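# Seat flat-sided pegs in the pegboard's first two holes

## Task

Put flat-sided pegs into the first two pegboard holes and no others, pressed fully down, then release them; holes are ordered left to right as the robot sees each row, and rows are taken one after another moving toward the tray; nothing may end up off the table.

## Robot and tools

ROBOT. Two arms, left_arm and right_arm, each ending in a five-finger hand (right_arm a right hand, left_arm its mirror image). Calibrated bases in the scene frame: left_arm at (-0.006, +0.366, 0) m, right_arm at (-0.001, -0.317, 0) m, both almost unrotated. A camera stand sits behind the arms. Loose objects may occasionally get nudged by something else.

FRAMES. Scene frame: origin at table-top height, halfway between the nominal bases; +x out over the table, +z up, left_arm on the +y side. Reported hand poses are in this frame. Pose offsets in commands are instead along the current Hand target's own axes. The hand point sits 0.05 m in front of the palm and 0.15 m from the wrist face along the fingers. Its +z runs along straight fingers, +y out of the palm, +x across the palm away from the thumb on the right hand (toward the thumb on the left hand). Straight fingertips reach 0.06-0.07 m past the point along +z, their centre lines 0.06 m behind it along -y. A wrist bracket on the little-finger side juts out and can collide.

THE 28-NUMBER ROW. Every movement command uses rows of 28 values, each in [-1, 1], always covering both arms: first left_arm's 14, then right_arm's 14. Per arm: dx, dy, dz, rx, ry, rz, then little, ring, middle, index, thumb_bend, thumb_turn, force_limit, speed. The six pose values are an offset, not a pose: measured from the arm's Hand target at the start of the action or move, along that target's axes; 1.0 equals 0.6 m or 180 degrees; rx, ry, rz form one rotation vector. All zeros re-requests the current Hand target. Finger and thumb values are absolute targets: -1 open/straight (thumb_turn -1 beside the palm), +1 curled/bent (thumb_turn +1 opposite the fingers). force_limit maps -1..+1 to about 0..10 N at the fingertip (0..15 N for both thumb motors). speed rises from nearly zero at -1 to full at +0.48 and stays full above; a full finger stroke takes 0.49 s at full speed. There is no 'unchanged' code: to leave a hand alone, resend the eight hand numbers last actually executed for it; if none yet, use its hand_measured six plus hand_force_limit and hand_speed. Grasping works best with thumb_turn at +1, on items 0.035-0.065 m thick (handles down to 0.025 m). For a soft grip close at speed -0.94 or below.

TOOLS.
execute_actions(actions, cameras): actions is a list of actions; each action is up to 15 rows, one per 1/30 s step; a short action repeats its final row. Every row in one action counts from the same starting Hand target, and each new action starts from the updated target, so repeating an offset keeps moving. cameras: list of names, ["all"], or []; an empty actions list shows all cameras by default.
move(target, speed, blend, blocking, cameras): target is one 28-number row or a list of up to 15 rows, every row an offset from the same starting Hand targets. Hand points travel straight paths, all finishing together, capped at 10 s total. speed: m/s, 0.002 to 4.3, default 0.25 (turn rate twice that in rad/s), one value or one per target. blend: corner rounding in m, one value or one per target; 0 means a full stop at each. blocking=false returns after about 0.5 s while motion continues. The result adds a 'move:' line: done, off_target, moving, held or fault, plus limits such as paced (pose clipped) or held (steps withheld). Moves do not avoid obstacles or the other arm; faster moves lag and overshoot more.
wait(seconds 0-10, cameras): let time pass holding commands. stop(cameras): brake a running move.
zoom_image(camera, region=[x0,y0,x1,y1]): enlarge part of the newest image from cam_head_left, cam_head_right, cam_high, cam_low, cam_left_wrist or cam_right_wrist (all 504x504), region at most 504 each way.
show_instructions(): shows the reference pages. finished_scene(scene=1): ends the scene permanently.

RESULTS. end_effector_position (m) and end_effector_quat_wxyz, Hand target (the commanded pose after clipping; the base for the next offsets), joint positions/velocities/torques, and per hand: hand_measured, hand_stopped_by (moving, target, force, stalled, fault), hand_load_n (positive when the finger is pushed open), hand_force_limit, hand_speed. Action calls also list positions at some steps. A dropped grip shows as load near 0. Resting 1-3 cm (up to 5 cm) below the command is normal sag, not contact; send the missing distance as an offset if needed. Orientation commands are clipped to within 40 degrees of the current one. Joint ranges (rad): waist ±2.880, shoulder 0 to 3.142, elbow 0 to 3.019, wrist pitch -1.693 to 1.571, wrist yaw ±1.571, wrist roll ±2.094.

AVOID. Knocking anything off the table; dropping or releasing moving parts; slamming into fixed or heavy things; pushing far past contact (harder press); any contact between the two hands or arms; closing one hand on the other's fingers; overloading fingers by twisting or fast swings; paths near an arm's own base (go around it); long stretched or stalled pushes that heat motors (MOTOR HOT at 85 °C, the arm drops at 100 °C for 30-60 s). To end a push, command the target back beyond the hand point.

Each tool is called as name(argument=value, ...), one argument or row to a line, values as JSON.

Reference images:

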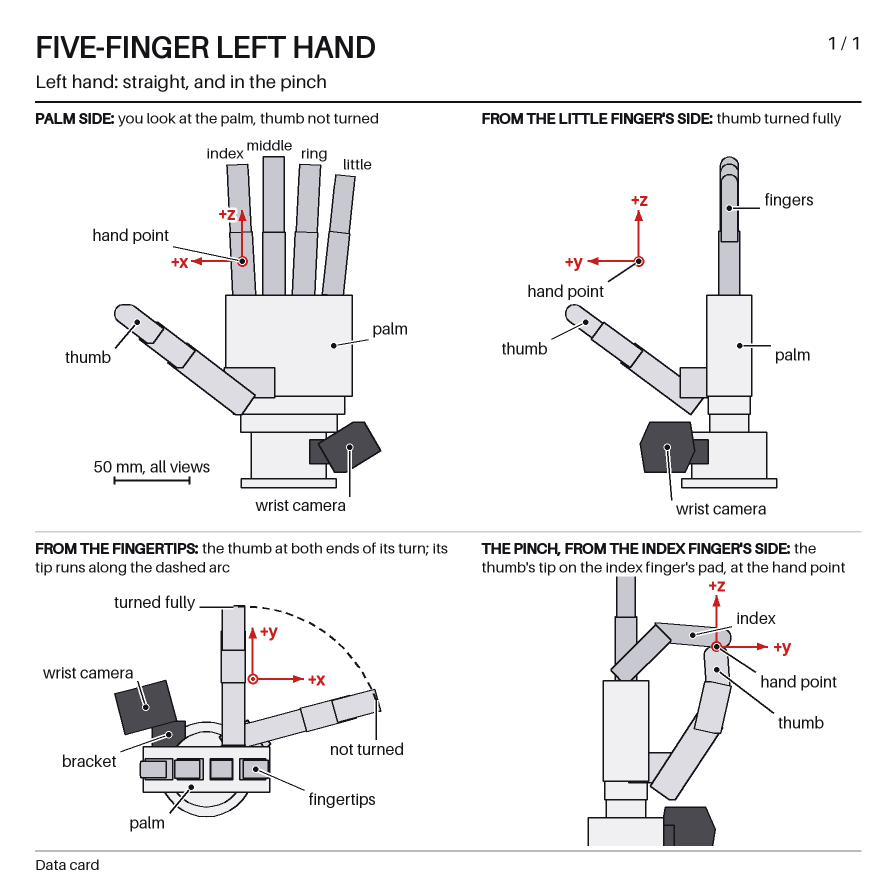

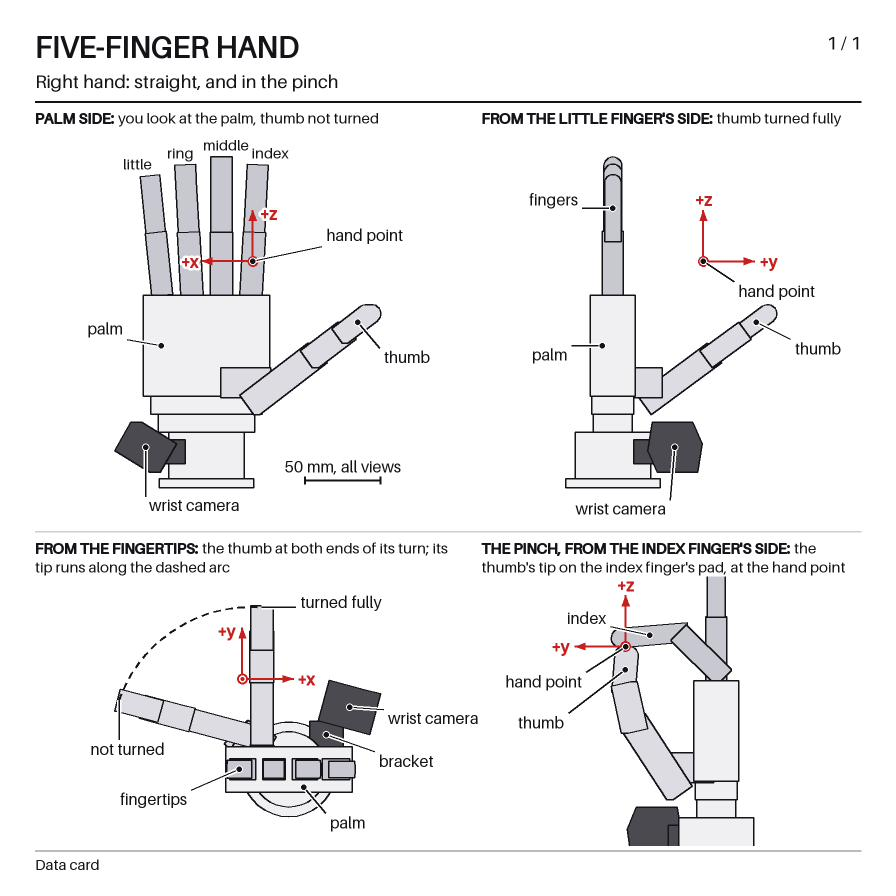

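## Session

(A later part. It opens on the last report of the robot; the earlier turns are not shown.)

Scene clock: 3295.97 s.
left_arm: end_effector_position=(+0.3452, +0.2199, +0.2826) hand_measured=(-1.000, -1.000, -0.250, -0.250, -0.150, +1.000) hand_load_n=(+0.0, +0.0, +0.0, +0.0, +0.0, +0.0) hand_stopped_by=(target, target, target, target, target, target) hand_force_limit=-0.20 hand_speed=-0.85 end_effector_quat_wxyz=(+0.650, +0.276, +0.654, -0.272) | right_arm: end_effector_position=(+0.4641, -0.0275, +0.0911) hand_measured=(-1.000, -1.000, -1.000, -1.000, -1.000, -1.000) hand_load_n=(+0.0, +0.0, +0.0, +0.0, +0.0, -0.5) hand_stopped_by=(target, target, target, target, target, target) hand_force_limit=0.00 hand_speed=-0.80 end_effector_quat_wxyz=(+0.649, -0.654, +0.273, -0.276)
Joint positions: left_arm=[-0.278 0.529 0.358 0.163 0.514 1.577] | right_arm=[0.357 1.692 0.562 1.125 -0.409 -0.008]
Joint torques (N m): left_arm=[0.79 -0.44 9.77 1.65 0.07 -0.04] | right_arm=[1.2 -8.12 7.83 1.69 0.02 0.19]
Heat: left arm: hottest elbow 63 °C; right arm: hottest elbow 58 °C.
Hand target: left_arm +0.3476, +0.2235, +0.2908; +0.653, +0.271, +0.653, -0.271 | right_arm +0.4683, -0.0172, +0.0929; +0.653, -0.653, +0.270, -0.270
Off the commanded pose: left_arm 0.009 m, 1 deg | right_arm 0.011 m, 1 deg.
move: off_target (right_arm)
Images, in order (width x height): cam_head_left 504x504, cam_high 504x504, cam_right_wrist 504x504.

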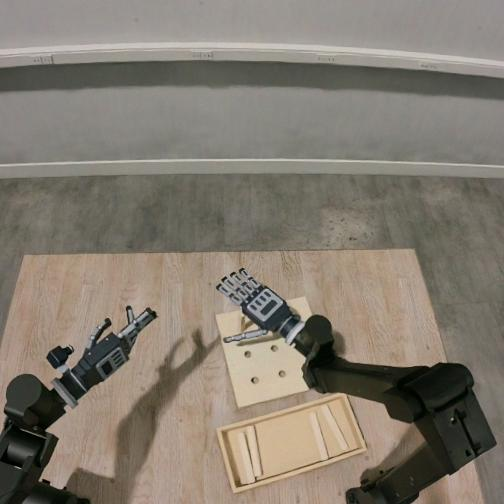

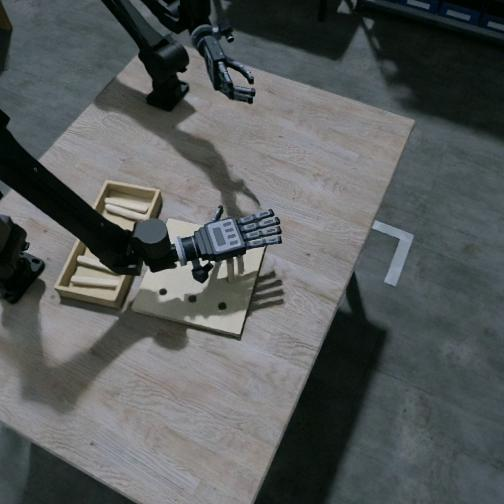

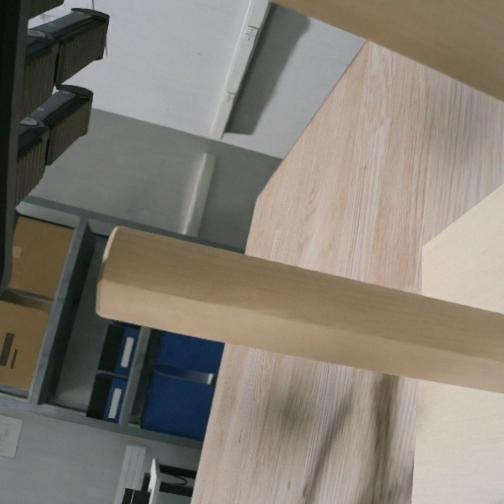

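move(
  target=[
    [0,0,0,0,0,0, -1, -1, -0.25, -0.25, -0.15, 1, -0.2, -0.85, 0.0874,-0.01,-0.0434,0,0,0, -1, -1, -1, -1, -1, -1, 0, -0.8],
  ],
  speed=0.08,
  cameras=["cam_right_wrist", "cam_high", "cam_head_left"],
)

zoom_image(
  camera="cam_high",
  region=[205, 215, 265, 275],
)

zoom_image(
  camera="cam_head_left",
  region=[220, 270, 300, 350],
)

Scene clock: 3322.57 s.
left_arm: end_effector_position=(+0.3452, +0.2199, +0.2826) hand_measured=(-1.000, -1.000, -0.250, -0.250, -0.150, +1.000) hand_load_n=(+0.0, +0.0, +0.0, +0.0, +0.0, +0.0) hand_stopped_by=(target, target, target, target, target, target) hand_force_limit=-0.20 hand_speed=-0.85 end_effector_quat_wxyz=(+0.650, +0.276, +0.654, -0.272) | right_arm: end_effector_position=(+0.4723, -0.0690, +0.0861) hand_measured=(-1.000, -1.000, -1.000, -1.000, -1.000, -1.000) hand_load_n=(+0.0, +0.0, +0.0, +0.0, +0.0, -0.5) hand_stopped_by=(target, target, target, target, target, target) hand_force_limit=0.00 hand_speed=-0.80 end_effector_quat_wxyz=(+0.648, -0.662, +0.271, -0.261)
Joint positions: left_arm=[-0.278 0.529 0.358 0.163 0.514 1.577] | right_arm=[0.232 1.692 0.562 1.102 -0.559 -0.008]
Joint torques (N m): left_arm=[0.79 -0.44 9.76 1.65 0.07 -0.04] | right_arm=[-1.14 -9.41 8.17 1.69 -0.11 0.19]
Heat: left arm: hottest elbow 63 °C; right arm: hottest elbow 59 °C.
Hand target: left_arm +0.3476, +0.2235, +0.2908; +0.653, +0.271, +0.653, -0.271 | right_arm +0.4870, -0.0726, +0.0989; +0.653, -0.653, +0.270, -0.270
Off the commanded pose: left_arm 0.009 m, 1 deg | right_arm 0.020 m, 2 deg.
move: off_target (right_arm)
Images, in order (width x height): cam_head_left 504x504, cam_high 504x504, cam_right_wrist 504x504.

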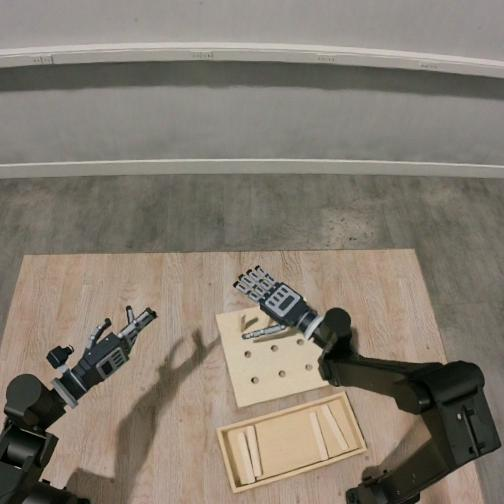

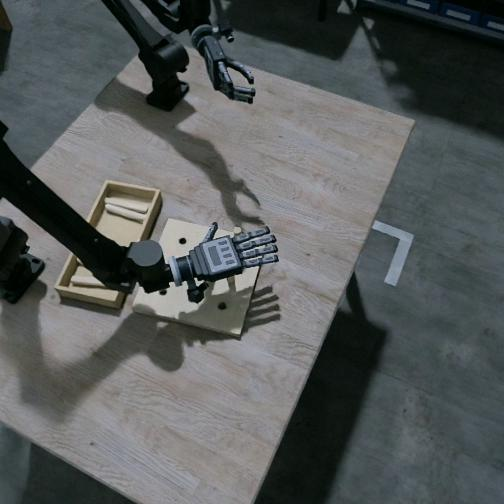

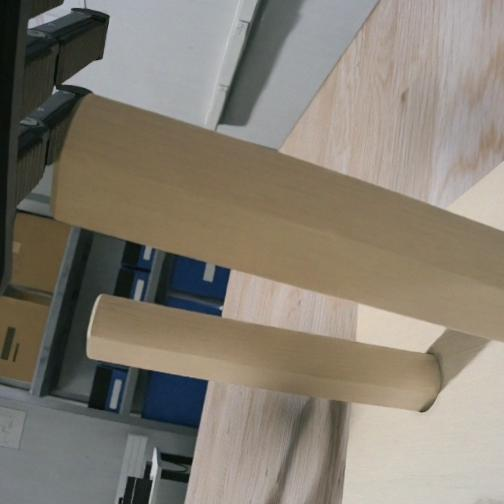

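Scaled by 8.400 from the camera's 504x504 image, which has a finer 720x720 frame.

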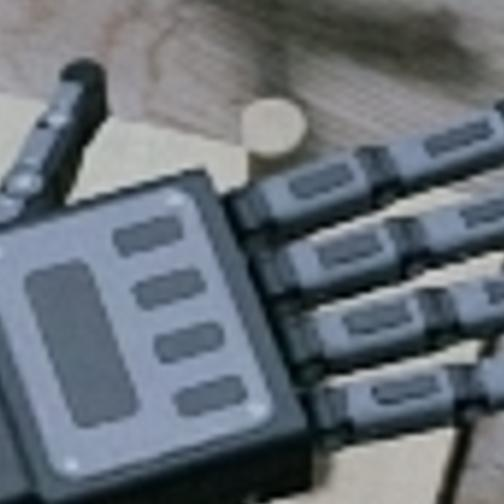

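Scaled by 6.300 from the camera's 504x504 image, which has a finer 720x720 frame.

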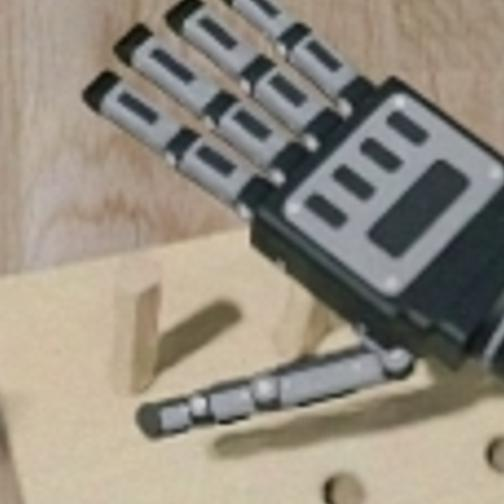

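move(
  target=[
    [0,0,0,0,0,0, -1, -1, -0.25, -0.25, -0.15, 1, -0.2, -0.85, 0.0094,0.0,0.0094,0,0,0, -1, -1, -1, -1, -1, -1, 0, -0.8],
    [0,0,0,0,0,0, -1, -1, -0.25, -0.25, -0.15, 1, -0.2, -0.85, 0.0094,0.0367,0.0094,0,0,0, -1, -1, -1, -1, -1, -1, 0, -0.8],
  ],
  speed=0.04,
  cameras=["cam_right_wrist", "cam_high", "cam_head_left"],
)

zoom_image(
  camera="cam_high",
  region=[205, 215, 265, 275],
)

zoom_image(
  camera="cam_head_left",
  region=[220, 270, 300, 350],
)

Scene clock: 3345.83 s.
left_arm: end_effector_position=(+0.3452, +0.2199, +0.2826) hand_measured=(-1.000, -1.000, -0.250, -0.250, -0.150, +1.000) hand_load_n=(+0.0, +0.0, +0.0, +0.5, +0.0, +0.0) hand_stopped_by=(target, target, target, target, target, target) hand_force_limit=-0.20 hand_speed=-0.85 end_effector_quat_wxyz=(+0.650, +0.276, +0.654, -0.272) | right_arm: end_effector_position=(+0.4781, -0.0682, +0.0743) hand_measured=(-1.000, -1.000, -1.000, -1.000, -1.000, -1.000) hand_load_n=(+0.0, +0.0, +0.0, +0.0, +0.0, -0.5) hand_stopped_by=(target, target, target, target, target, target) hand_force_limit=0.00 hand_speed=-0.80 end_effector_quat_wxyz=(+0.651, -0.660, +0.268, -0.262)
Joint positions: left_arm=[-0.278 0.529 0.358 0.163 0.514 1.577] | right_arm=[0.229 1.749 0.576 1.155 -0.565 -0.007]
Joint torques (N m): left_arm=[0.79 -0.38 9.77 1.65 0.07 -0.04] | right_arm=[-1.26 -7.94 8.1 2.24 -0.06 0.19]
Heat: left arm: hottest elbow 63 °C; right arm: hottest elbow 59 °C.
Hand target: left_arm +0.3476, +0.2235, +0.2908; +0.653, +0.271, +0.653, -0.271 | right_arm +0.4949, -0.0726, +0.0768; +0.653, -0.653, +0.270, -0.270
Off the commanded pose: left_arm 0.009 m, 1 deg | right_arm 0.018 m, 1 deg.
move: off_target (right_arm)
Images, in order (width x height): cam_head_left 504x504, cam_high 504x504, cam_right_wrist 504x504.

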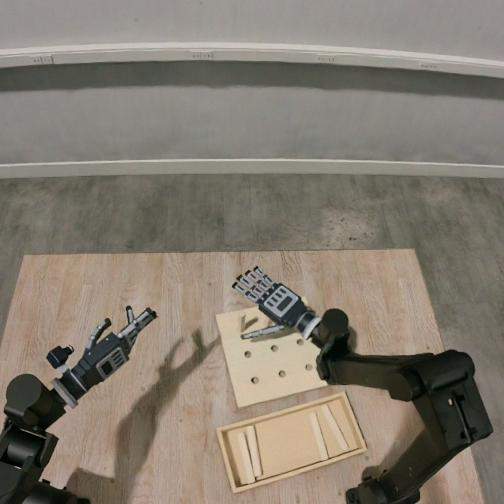

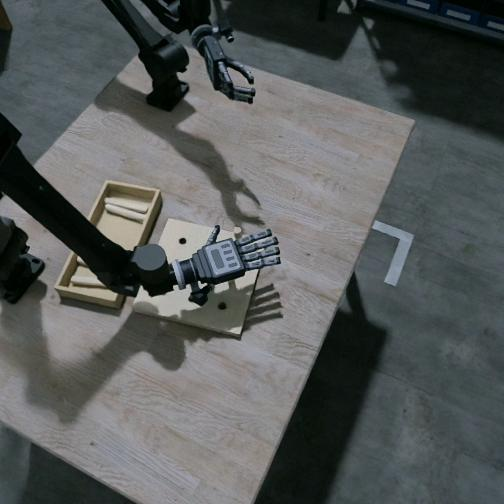

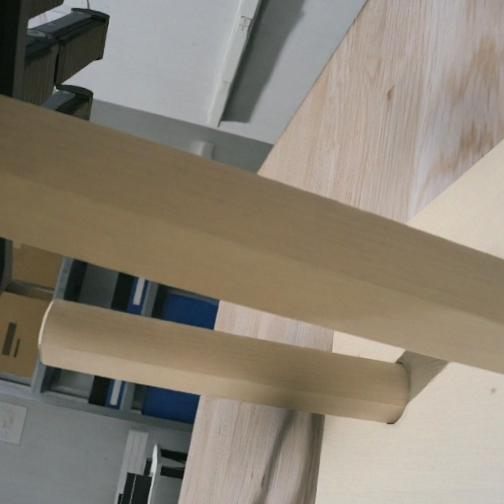

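Scaled by 8.400 from the camera's 504x504 image, which has a finer 720x720 frame.

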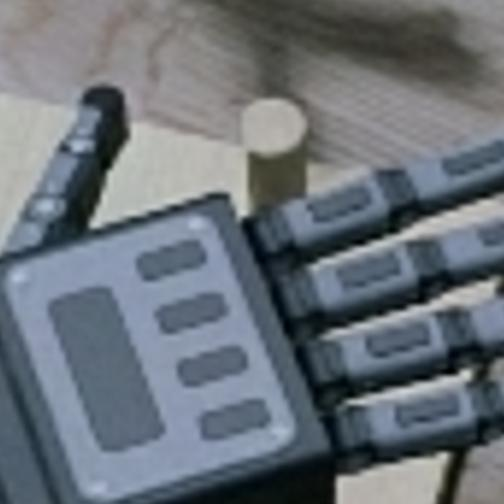

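Scaled by 6.300 from the camera's 504x504 image, which has a finer 720x720 frame.

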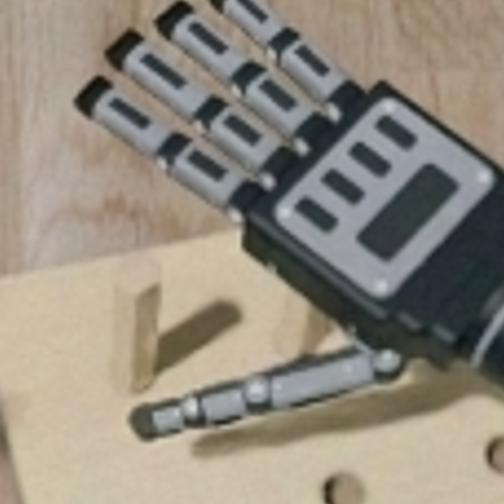

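move(
  target=[
    [0,0,0,0,0,0, -1, -1, -0.25, -0.25, -0.15, 1, -0.2, -0.85, 0,0.0167,0,0,0,0, -1, -1, -1, -1, -1, -1, 0, -0.8],
  ],
  speed=0.03,
  cameras=["cam_right_wrist"],
)

Scene clock: 3351.83 s.
left_arm: end_effector_position=(+0.3452, +0.2199, +0.2826) hand_measured=(-1.000, -1.000, -0.250, -0.250, -0.150, +1.000) hand_load_n=(+0.0, +0.0, +0.0, +0.0, +0.0, +0.0) hand_stopped_by=(target, target, target, target, target, target) hand_force_limit=-0.20 hand_speed=-0.85 end_effector_quat_wxyz=(+0.650, +0.276, +0.654, -0.272) | right_arm: end_effector_position=(+0.4818, -0.0667, +0.0744) hand_measured=(-1.000, -1.000, -1.000, -1.000, -1.000, -1.000) hand_load_n=(+0.0, +0.0, +0.0, -0.5, +0.0, +0.0) hand_stopped_by=(target, target, target, target, target, target) hand_force_limit=0.00 hand_speed=-0.80 end_effector_quat_wxyz=(+0.657, -0.655, +0.261, -0.267)
Joint positions: left_arm=[-0.278 0.529 0.358 0.163 0.514 1.577] | right_arm=[0.229 1.774 0.584 1.199 -0.568 -0.003]
Joint torques (N m): left_arm=[0.79 -0.44 9.76 1.66 0.07 -0.04] | right_arm=[-1.2 -7.18 7.36 1.88 0.06 0.14]
Heat: left arm: hottest elbow 63 °C; right arm: hottest elbow 60 °C.
Hand target: left_arm +0.3476, +0.2235, +0.2908; +0.653, +0.271, +0.653, -0.271 | right_arm +0.4949, -0.0725, +0.0667; +0.653, -0.653, +0.270, -0.270
Off the commanded pose: left_arm 0.009 m, 1 deg | right_arm 0.016 m, 1 deg.
move: off_target (right_arm)
Images, in order (width x height): cam_right_wrist 504x504.

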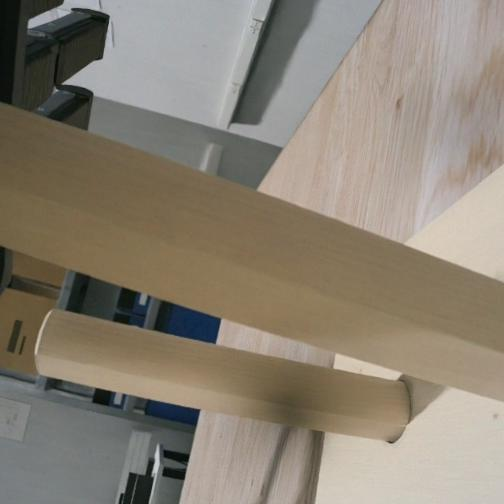

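move(
  target=[
    [0,0,0,0,0,0, -1, -1, -0.25, -0.25, -0.15, 1, -0.2, -0.85, -0.0141,0.025,-0.0141,0,0,0, -1, -1, -1, -1, -1, -1, 0, -0.8],
  ],
  speed=0.03,
  cameras=["cam_right_wrist","cam_head_left","cam_high"],
)

zoom_image(
  camera="cam_head_left",
  region=[220, 270, 300, 350],
)

Scene clock: 3364.73 s.
left_arm: end_effector_position=(+0.3452, +0.2199, +0.2826) hand_measured=(-1.000, -1.000, -0.250, -0.250, -0.150, +1.000) hand_load_n=(+0.0, +0.0, +0.0, +0.0, +0.0, +0.0) hand_stopped_by=(target, target, target, target, target, target) hand_force_limit=-0.20 hand_speed=-0.85 end_effector_quat_wxyz=(+0.650, +0.276, +0.654, -0.272) | right_arm: end_effector_position=(+0.4843, -0.0663, +0.0754) hand_measured=(-1.000, -1.000, -1.000, -1.000, -1.000, -1.000) hand_load_n=(+0.0, +0.0, +0.0, +0.0, +0.0, -0.5) hand_stopped_by=(target, target, target, target, target, target) hand_force_limit=0.00 hand_speed=-0.80 end_effector_quat_wxyz=(+0.666, -0.645, +0.250, -0.280)
Joint positions: left_arm=[-0.278 0.529 0.358 0.163 0.514 1.577] | right_arm=[0.229 1.805 0.584 1.272 -0.565 0]
Joint torques (N m): left_arm=[0.79 -0.44 9.77 1.65 0.07 -0.04] | right_arm=[-0.62 -6.83 4.52 1.62 0.25 0.11]
Heat: left arm: hottest elbow 63 °C; right arm: hottest elbow 60 °C.
Hand target: left_arm +0.3476, +0.2235, +0.2908; +0.653, +0.271, +0.653, -0.271 | right_arm +0.4830, -0.0726, +0.0518; +0.653, -0.653, +0.270, -0.270
Off the commanded pose: left_arm 0.009 m, 1 deg | right_arm 0.025 m, 3 deg.
move: off_target (right_arm)
Images, in order (width x height): cam_head_left 504x504, cam_high 504x504, cam_right_wrist 504x504.

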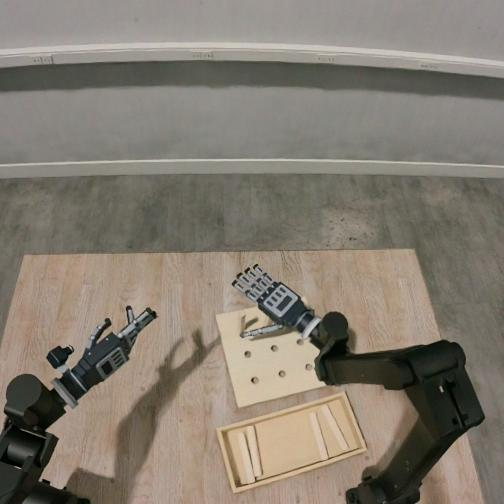

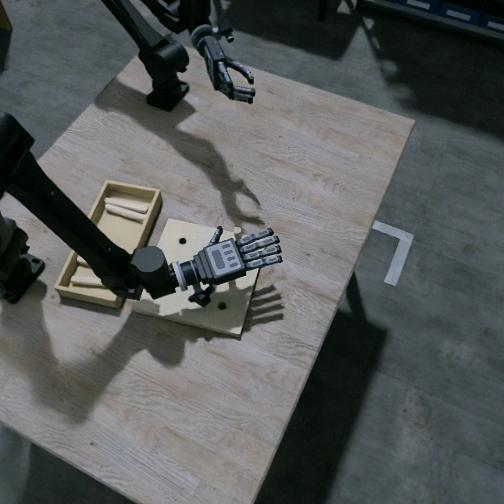

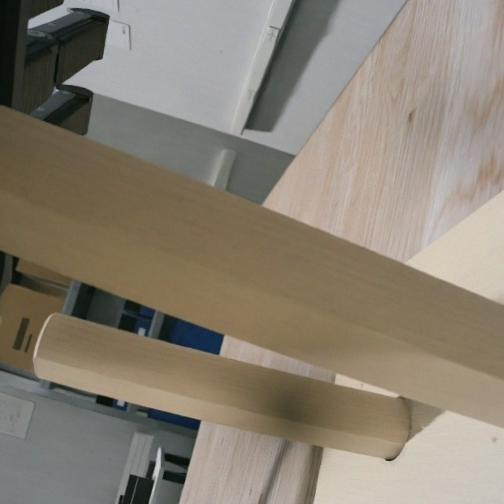

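Scaled by 6.300 from the camera's 504x504 image, which has a finer 720x720 frame.

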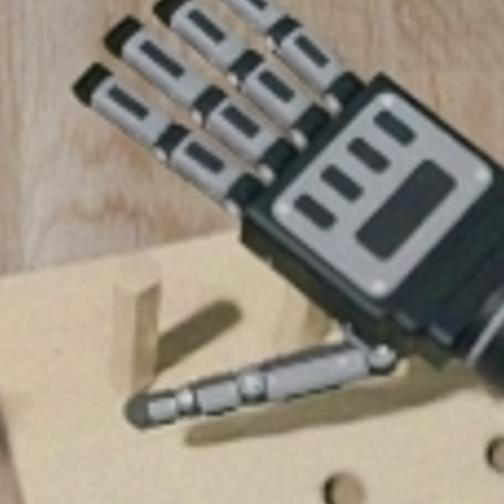

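move(
  target=[
    [0,0,0,0,0,0, -1, -1, -0.25, -0.25, -0.15, 1, -0.2, -0.85, -0.0094,0.03,-0.0094,0,0,0, -1, -1, -1, -1, -1, -1, 0, -0.8],
  ],
  speed=0.04,
  cameras=["cam_right_wrist"],
)

Scene clock: 3373.33 s.
left_arm: end_effector_position=(+0.3452, +0.2199, +0.2826) hand_measured=(-1.000, -1.000, -0.250, -0.250, -0.150, +1.000) hand_load_n=(+0.0, +0.0, +0.0, +0.0, +0.0, +0.0) hand_stopped_by=(target, target, target, target, target, target) hand_force_limit=-0.20 hand_speed=-0.85 end_effector_quat_wxyz=(+0.650, +0.276, +0.654, -0.272) | right_arm: end_effector_position=(+0.4864, -0.0662, +0.0761) hand_measured=(-1.000, -1.000, -1.000, -1.000, -1.000, -1.000) hand_load_n=(+0.0, +0.0, +0.0, +0.0, +0.0, -0.5) hand_stopped_by=(target, target, target, target, target, target) hand_force_limit=0.00 hand_speed=-0.80 end_effector_quat_wxyz=(+0.676, -0.633, +0.238, -0.293)
Joint positions: left_arm=[-0.278 0.529 0.358 0.163 0.514 1.577] | right_arm=[0.229 1.842 0.584 1.359 -0.561 0.004]
Joint torques (N m): left_arm=[0.85 -0.38 9.77 1.63 0.07 -0.04] | right_arm=[-0.21 -5.95 2.56 1.01 0.3 0.07]
Heat: left arm: hottest elbow 63 °C; right arm: hottest elbow 59 °C.
Hand target: left_arm +0.3476, +0.2235, +0.2908; +0.653, +0.271, +0.653, -0.271 | right_arm +0.4750, -0.0725, +0.0338; +0.654, -0.653, +0.270, -0.270
Off the commanded pose: left_arm 0.009 m, 1 deg | right_arm 0.044 m, 6 deg.
move: off_target (right_arm)
Images, in order (width x height): cam_right_wrist 504x504.

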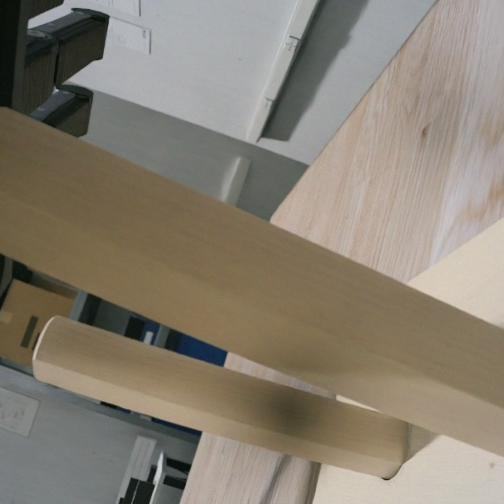

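move(
  target=[
    [0,0,0,0,0,0, -1, -1, -0.25, -0.25, -0.15, 1, -0.2, -0.85, 0,-0.07,0,0,0,0, -1, -1, -1, -1, -1, -1, 0, -0.8],
    [0,0,0,0,0,0, -1, -1, -0.25, -0.25, -0.15, 1, -0.2, -0.85, 0,-0.13,0,0,0,0, -1, -1, -1, -1, -1, -1, 0, -0.8],
  ],
  speed=0.05,
  cameras=["cam_right_wrist","cam_head_left","cam_high"],
)

zoom_image(
  camera="cam_head_left",
  region=[220, 270, 300, 350],
)

zoom_image(
  camera="cam_high",
  region=[205, 215, 265, 275],
)

Scene clock: 3385.73 s.
left_arm: end_effector_position=(+0.3452, +0.2199, +0.2826) hand_measured=(-1.000, -1.000, -0.250, -0.250, -0.150, +1.000) hand_load_n=(+0.0, +0.0, +0.0, +0.0, +0.5, +0.5) hand_stopped_by=(target, target, target, target, target, target) hand_force_limit=-0.20 hand_speed=-0.85 end_effector_quat_wxyz=(+0.650, +0.276, +0.654, -0.272) | right_arm: end_effector_position=(+0.4751, -0.0699, +0.1114) hand_measured=(-1.000, -1.000, -1.000, -1.000, -1.000, -1.000) hand_load_n=(+0.0, +0.0, +0.0, +0.0, +0.0, +0.0) hand_stopped_by=(target, target, target, target, target, target) hand_force_limit=0.00 hand_speed=-0.80 end_effector_quat_wxyz=(+0.656, -0.653, +0.269, -0.268)
Joint positions: left_arm=[-0.278 0.529 0.358 0.163 0.514 1.577] | right_arm=[0.229 1.631 0.568 1.067 -0.555 0.004]
Joint torques (N m): left_arm=[0.79 -0.38 9.76 1.66 0.07 -0.04] | right_arm=[-0.32 -9.23 6.09 1.69 0.02 0.07]
Heat: left arm: hottest elbow 63 °C; right arm: hottest elbow 58 °C.
Hand target: left_arm +0.3476, +0.2235, +0.2908; +0.653, +0.271, +0.653, -0.271 | right_arm +0.4750, -0.0726, +0.1118; +0.654, -0.653, +0.270, -0.270
Off the commanded pose: left_arm 0.009 m, 1 deg | right_arm 0.003 m, 0 deg.
move: done
Images, in order (width x height): cam_head_left 504x504, cam_high 504x504, cam_right_wrist 504x504.

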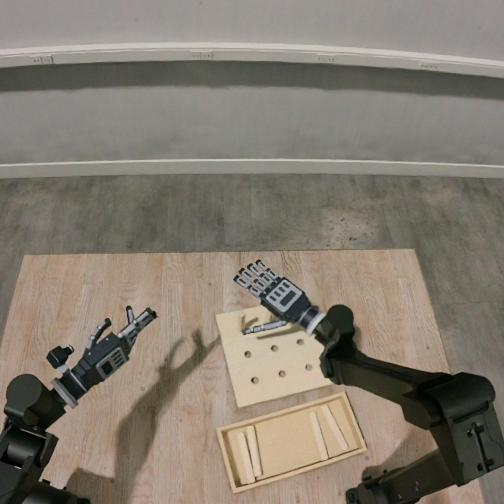

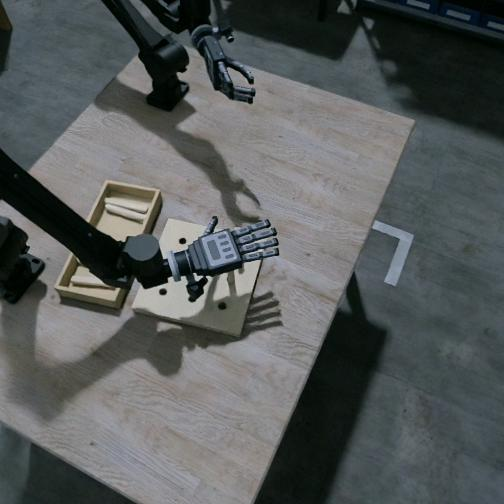

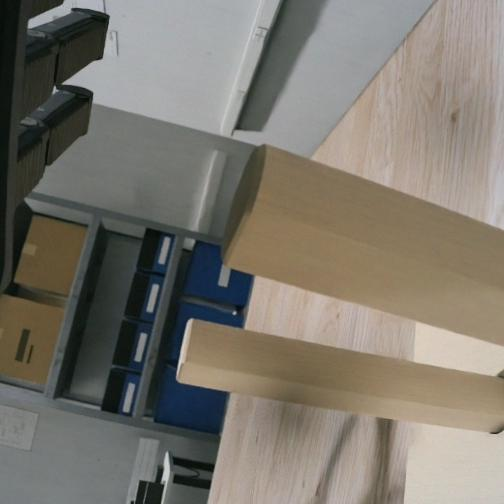

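Scaled by 6.300 from the camera's 504x504 image, which has a finer 720x720 frame.

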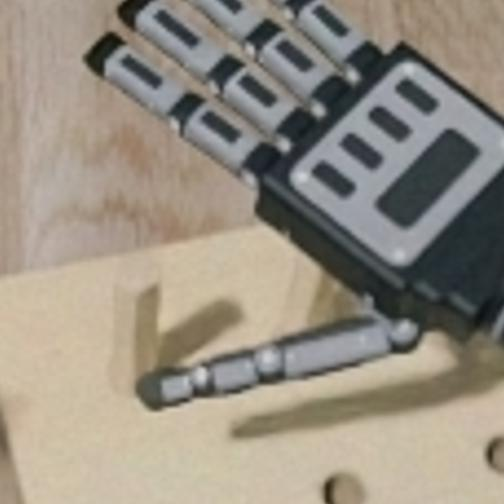

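Scaled by 8.400 from the camera's 504x504 image, which has a finer 720x720 frame.

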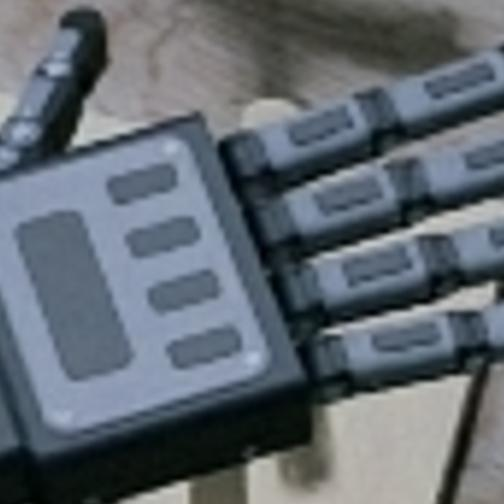

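move(
  target=[
    [0,0,0,0,0,0, -1, -1, -0.25, -0.25, -0.15, 1, -0.2, -0.85, 0,-0.05,0,0,0,0, -1, -1, -1, -1, -1, -1, 0, -0.8],
    [0,0,0,0,0,0, -1, -1, -0.25, -0.25, -0.15, 1, -0.2, -0.85, -0.1202,-0.05,0.0754,0,0,0, -1, -1, -1, -1, -1, -1, 0, -0.8],
    [0,0,0,0,0,0, -1, -1, -0.25, -0.25, -0.15, 1, -0.2, -0.85, -0.1202,0.015,0.0754,0,0,0, -1, -1, -1, -1, -1, -1, 0, -0.8],
  ],
  speed=0.1,
  blend=[0.01,0.005,0],
  cameras=["cam_right_wrist","cam_head_left","cam_high"],
)

zoom_image(
  camera="cam_head_left",
  region=[220, 270, 300, 350],
)

zoom_image(
  camera="cam_high",
  region=[205, 215, 265, 275],
)

Scene clock: 3412.43 s.
left_arm: end_effector_position=(+0.3452, +0.2199, +0.2826) hand_measured=(-1.000, -1.000, -0.250, -0.250, -0.150, +1.000) hand_load_n=(+0.0, +0.0, +0.0, +0.0, +0.0, +0.0) hand_stopped_by=(target, target, target, target, target, target) hand_force_limit=-0.20 hand_speed=-0.85 end_effector_quat_wxyz=(+0.650, +0.276, +0.654, -0.272) | right_arm: end_effector_position=(+0.4518, +0.0004, +0.0975) hand_measured=(-1.000, -1.000, -1.000, -1.000, -1.000, -1.000) hand_load_n=(+0.0, -0.5, +0.0, +0.0, +0.0, +0.0) hand_stopped_by=(target, target, target, target, target, target) hand_force_limit=0.00 hand_speed=-0.80 end_effector_quat_wxyz=(+0.646, -0.657, +0.281, -0.268)
Joint positions: left_arm=[-0.278 0.529 0.358 0.163 0.514 1.577] | right_arm=[0.436 1.658 0.568 1.068 -0.33 0.004]
Joint torques (N m): left_arm=[0.79 -0.44 9.74 1.65 0.06 -0.04] | right_arm=[1.2 -8.12 7.88 2.61 0.02 0.07]
Heat: left arm: hottest elbow 64 °C; right arm: hottest elbow 57 °C.
Hand target: left_arm +0.3476, +0.2235, +0.2908; +0.653, +0.271, +0.653, -0.271 | right_arm +0.4560, +0.0104, +0.1029; +0.654, -0.653, +0.270, -0.270
Off the commanded pose: left_arm 0.009 m, 1 deg | right_arm 0.012 m, 2 deg.
move: off_target (right_arm)
Images, in order (width x height): cam_head_left 504x504, cam_high 504x504, cam_right_wrist 504x504.

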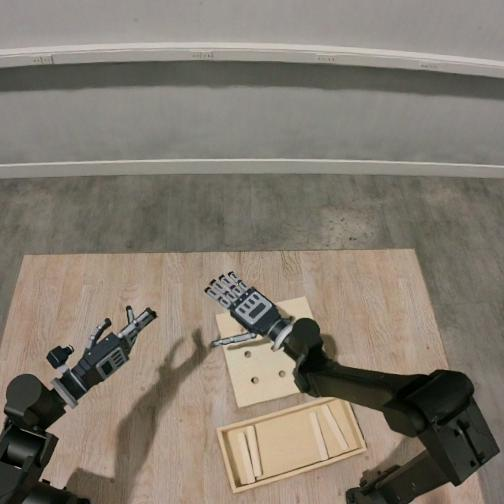

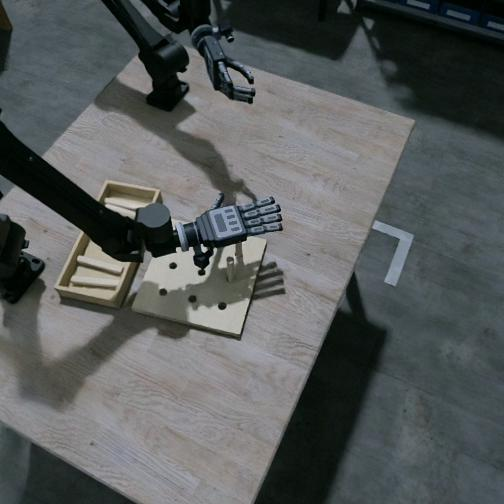

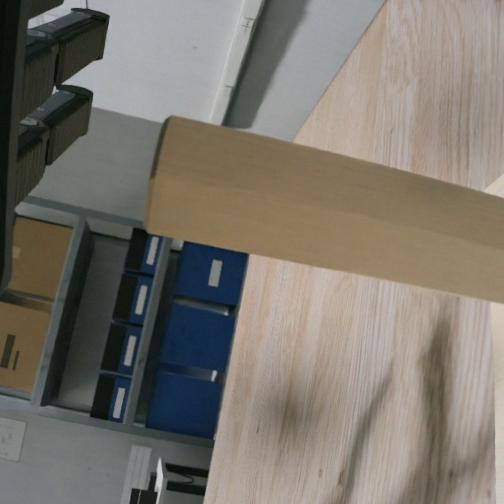

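Scaled by 6.300 from the camera's 504x504 image, which has a finer 720x720 frame.

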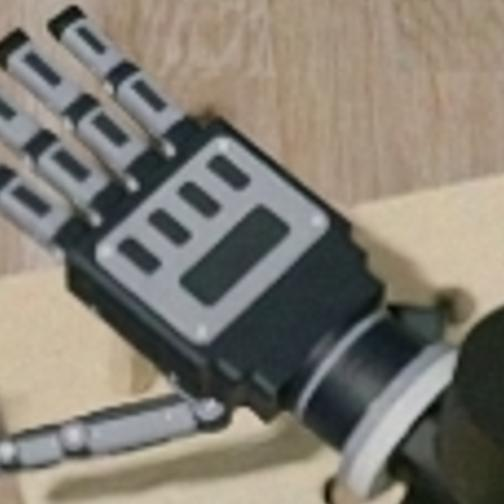

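Scaled by 8.400 from the camera's 504x504 image, which has a finer 720x720 frame.

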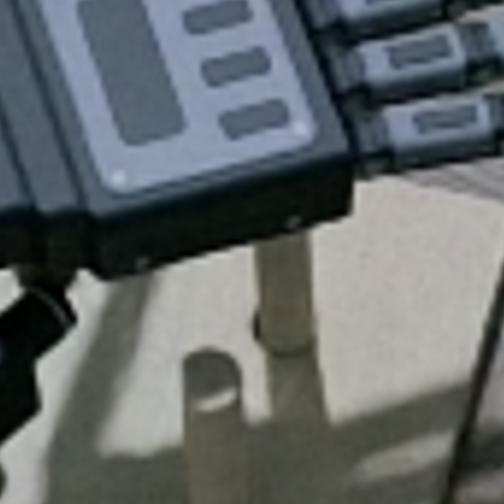

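move(
  target=[
    [0,0,0,0,0,0, -1, -1, -0.25, -0.25, -0.15, 1, -0.2, -0.85, 0,0.05,0,0,0,0, -1, -1, -1, -1, -1, -1, 0, -0.8],
  ],
  speed=0.05,
  cameras=["cam_right_wrist","cam_high"],
)

zoom_image(
  camera="cam_high",
  region=[205, 225, 265, 305],
)

Scene clock: 3422.07 s.
left_arm: end_effector_position=(+0.3452, +0.2199, +0.2826) hand_measured=(-1.000, -1.000, -0.250, -0.250, -0.150, +1.000) hand_load_n=(+0.0, +0.0, +0.0, +0.0, +0.0, +0.0) hand_stopped_by=(target, target, target, target, target, target) hand_force_limit=-0.20 hand_speed=-0.85 end_effector_quat_wxyz=(+0.650, +0.276, +0.654, -0.272) | right_arm: end_effector_position=(+0.4542, +0.0015, +0.0737) hand_measured=(-1.000, -1.000, -1.000, -1.000, -1.000, -1.000) hand_load_n=(+0.0, +0.0, +0.0, +0.0, +0.0, -0.5) hand_stopped_by=(target, target, target, target, target, target) hand_force_limit=0.00 hand_speed=-0.80 end_effector_quat_wxyz=(+0.650, -0.653, +0.278, -0.271)
Joint positions: left_arm=[-0.278 0.529 0.358 0.163 0.514 1.577] | right_arm=[0.436 1.755 0.568 1.178 -0.33 0.004]
Joint torques (N m): left_arm=[0.79 -0.44 9.76 1.66 0.06 -0.04] | right_arm=[1.26 -8.18 6.74 2.52 0.01 0.07]
Heat: left arm: hottest elbow 64 °C; right arm: hottest elbow 57 °C.
Hand target: left_arm +0.3476, +0.2235, +0.2908; +0.653, +0.271, +0.653, -0.271 | right_arm +0.4559, +0.0104, +0.0728; +0.654, -0.653, +0.270, -0.270
Off the commanded pose: left_arm 0.009 m, 1 deg | right_arm 0.009 m, 1 deg.
move: done
Images, in order (width x height): cam_high 504x504, cam_right_wrist 504x504.

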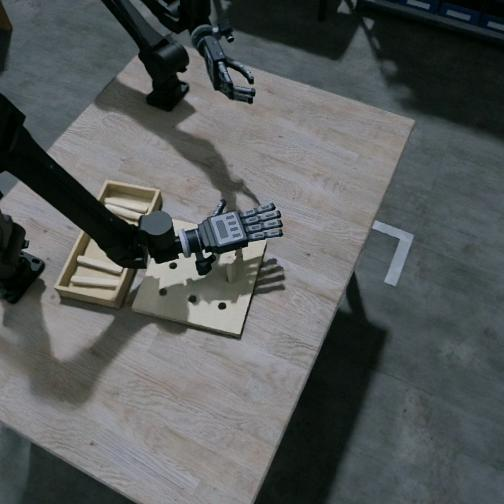

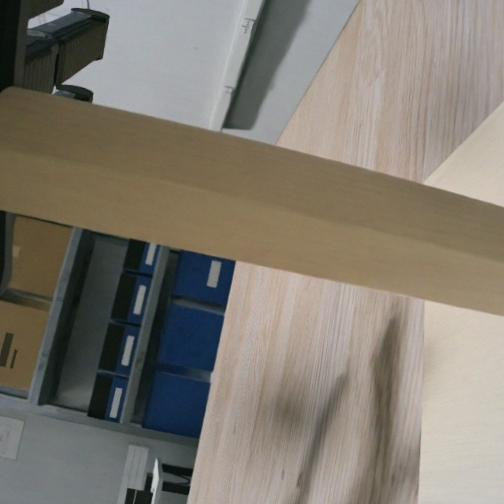

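Scaled by 6.300 from the camera's 504x504 image, which has a finer 720x720 frame.

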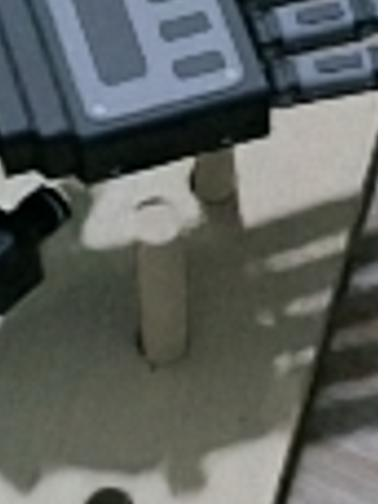

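move(
  target=[
    [0,0,0,0,0,0, -1, -1, -0.25, -0.25, -0.15, 1, -0.2, -0.85, 0,0.0167,0,0,0,0, -1, -1, -1, -1, -1, -1, 0, -0.8],
  ],
  speed=0.03,
)

Scene clock: 3427.77 s.
left_arm: end_effector_position=(+0.3452, +0.2199, +0.2826) hand_measured=(-1.000, -1.000, -0.250, -0.250, -0.150, +1.000) hand_load_n=(+0.0, +0.0, +0.0, +0.0, +0.0, +0.0) hand_stopped_by=(target, target, target, target, target, target) hand_force_limit=-0.20 hand_speed=-0.85 end_effector_quat_wxyz=(+0.650, +0.276, +0.654, -0.272) | right_arm: end_effector_position=(+0.4556, +0.0022, +0.0735) hand_measured=(-1.000, -1.000, -1.000, -1.000, -1.000, -1.000) hand_load_n=(+0.0, -0.5, +0.0, +0.0, +0.0, -0.5) hand_stopped_by=(target, target, target, target, target, target) hand_force_limit=0.00 hand_speed=-0.80 end_effector_quat_wxyz=(+0.656, -0.647, +0.272, -0.277)
Joint positions: left_arm=[-0.278 0.529 0.358 0.163 0.514 1.577] | right_arm=[0.436 1.778 0.568 1.226 -0.33 0.004]
Joint torques (N m): left_arm=[0.79 -0.44 9.77 1.63 0.06 -0.04] | right_arm=[1.26 -7.12 6.5 2.02 0.01 0.07]
Heat: left arm: hottest elbow 64 °C; right arm: hottest elbow 57 °C.
Hand target: left_arm +0.3476, +0.2235, +0.2908; +0.653, +0.271, +0.653, -0.271 | right_arm +0.4559, +0.0104, +0.0628; +0.654, -0.653, +0.270, -0.270
Off the commanded pose: left_arm 0.009 m, 1 deg | right_arm 0.014 m, 1 deg.
move: off_target (right_arm)

move(
  target=[
    [0,0,0,0,0,0, -1, -1, -0.25, -0.25, -0.15, 1, -0.2, -0.85, -0.008,0.045,-0.008,0,0,0, -1, -1, -1, -1, -1, -1, 0, -0.8],
  ],
  speed=0.04,
  cameras=["cam_right_wrist"],
)

Scene clock: 3436.13 s.
left_arm: end_effector_position=(+0.3452, +0.2199, +0.2826) hand_measured=(-1.000, -1.000, -0.250, -0.250, -0.150, +1.000) hand_load_n=(+0.0, +0.0, +0.0, +0.0, +0.0, +0.5) hand_stopped_by=(target, target, target, target, target, target) hand_force_limit=-0.20 hand_speed=-0.85 end_effector_quat_wxyz=(+0.650, +0.276, +0.654, -0.272) | right_arm: end_effector_position=(+0.4579, +0.0038, +0.0715) hand_measured=(-1.000, -1.000, -1.000, -1.000, -1.000, -1.000) hand_load_n=(+0.0, +0.0, +0.0, +0.0, +0.0, +0.0) hand_stopped_by=(target, target, target, target, target, target) hand_force_limit=0.00 hand_speed=-0.80 end_effector_quat_wxyz=(+0.672, -0.630, +0.259, -0.292)
Joint positions: left_arm=[-0.278 0.529 0.358 0.163 0.514 1.577] | right_arm=[0.439 1.84 0.568 1.35 -0.323 0.004]
Joint torques (N m): left_arm=[0.79 -0.38 9.77 1.65 0.06 -0.04] | right_arm=[1.55 -6.18 4.64 0.98 0.01 0.06]
Heat: left arm: hottest elbow 64 °C; right arm: hottest elbow 57 °C.
Hand target: left_arm +0.3476, +0.2235, +0.2908; +0.653, +0.271, +0.653, -0.271 | right_arm +0.4492, +0.0103, +0.0358; +0.653, -0.653, +0.271, -0.270
Off the commanded pose: left_arm 0.009 m, 1 deg | right_arm 0.037 m, 4 deg.
move: off_target (right_arm)
Images, in order (width x height): cam_right_wrist 504x504.

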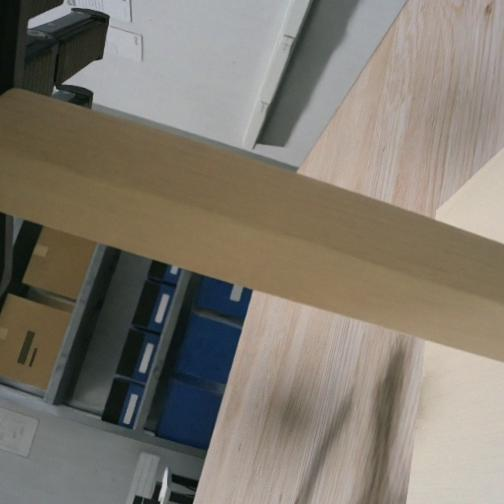

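move(
  target=[
    [0,0,0,0,0,0, -1, -1, -0.25, -0.25, -0.15, 1, -0.2, -0.85, -0.008,0.03,-0.008,0,0,0, -1, -1, -1, -1, -1, -1, 0, -0.8],
  ],
  speed=0.04,
  cameras=["cam_right_wrist","cam_left_wrist","cam_high","cam_head_left"],
)

zoom_image(
  camera="cam_left_wrist",
  region=[340, 120, 504, 380],
)

Scene clock: 3456.30 s.
left_arm: end_effector_position=(+0.3452, +0.2199, +0.2826) hand_measured=(-1.000, -1.000, -0.250, -0.250, -0.150, +1.000) hand_load_n=(+0.5, +0.0, +0.0, +0.0, +0.0, +0.0) hand_stopped_by=(target, target, target, target, target, target) hand_force_limit=-0.20 hand_speed=-0.85 end_effector_quat_wxyz=(+0.650, +0.276, +0.654, -0.272) | right_arm: end_effector_position=(+0.4590, +0.0041, +0.0712) hand_measured=(-1.000, -1.000, -1.000, -1.000, -1.000, -1.000) hand_load_n=(+0.0, +0.0, +0.0, +0.0, +0.0, -0.5) hand_stopped_by=(target, target, target, target, target, target) hand_force_limit=0.00 hand_speed=-0.80 end_effector_quat_wxyz=(+0.682, -0.616, +0.251, -0.304)
Joint positions: left_arm=[-0.278 0.529 0.358 0.163 0.514 1.577] | right_arm=[0.442 1.881 0.568 1.434 -0.313 0.004]
Joint torques (N m): left_arm=[0.79 -0.38 9.77 1.65 0.07 -0.04] | right_arm=[1.85 -5.01 3.07 0.43 -0.07 0.05]
Heat: left arm: hottest elbow 64 °C; right arm: hottest elbow 56 °C.
Hand target: left_arm +0.3476, +0.2235, +0.2908; +0.653, +0.271, +0.653, -0.271 | right_arm +0.4424, +0.0104, +0.0177; +0.653, -0.653, +0.271, -0.270
Off the commanded pose: left_arm 0.009 m, 1 deg | right_arm 0.056 m, 7 deg.
move: off_target (right_arm)
Images, in order (width x height): cam_head_left 504x504, cam_high 504x504, cam_left_wrist 504x504, cam_right_wrist 504x504.

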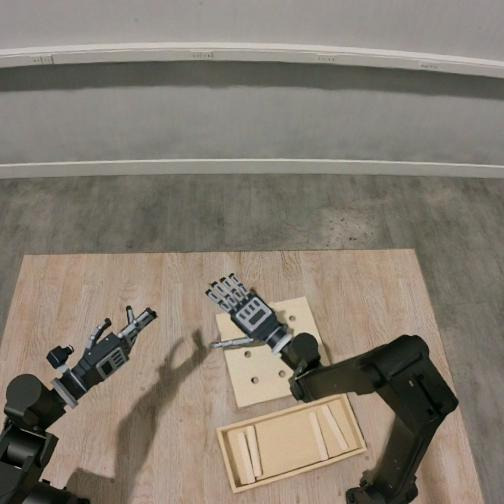

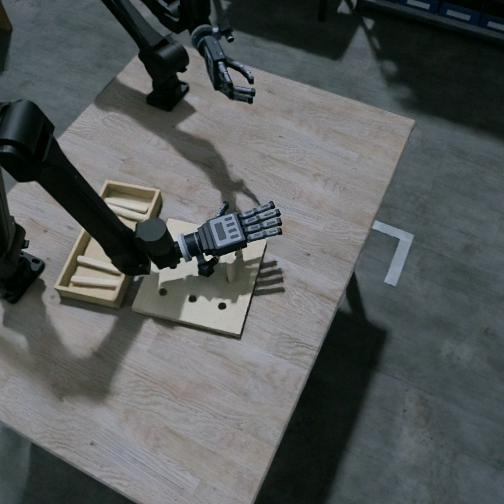

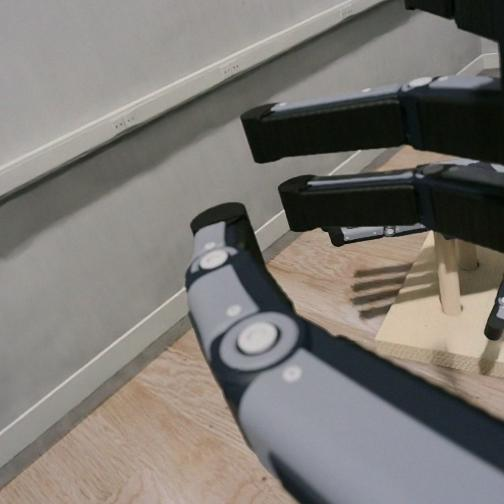

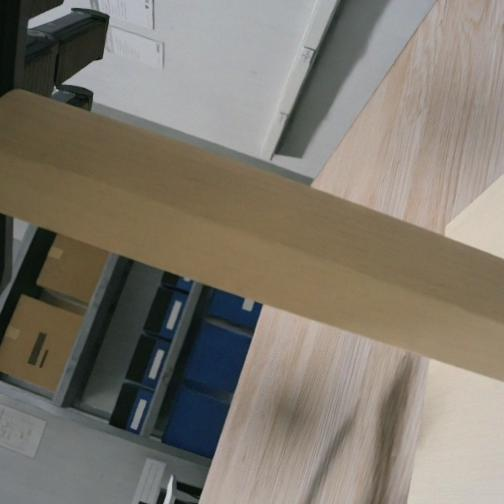

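Scaled by 1.938 from the camera's 504x504 image, which has a finer 720x720 frame.

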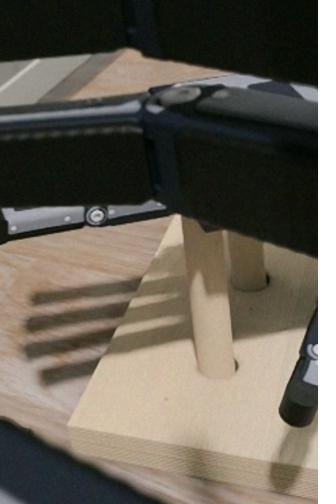

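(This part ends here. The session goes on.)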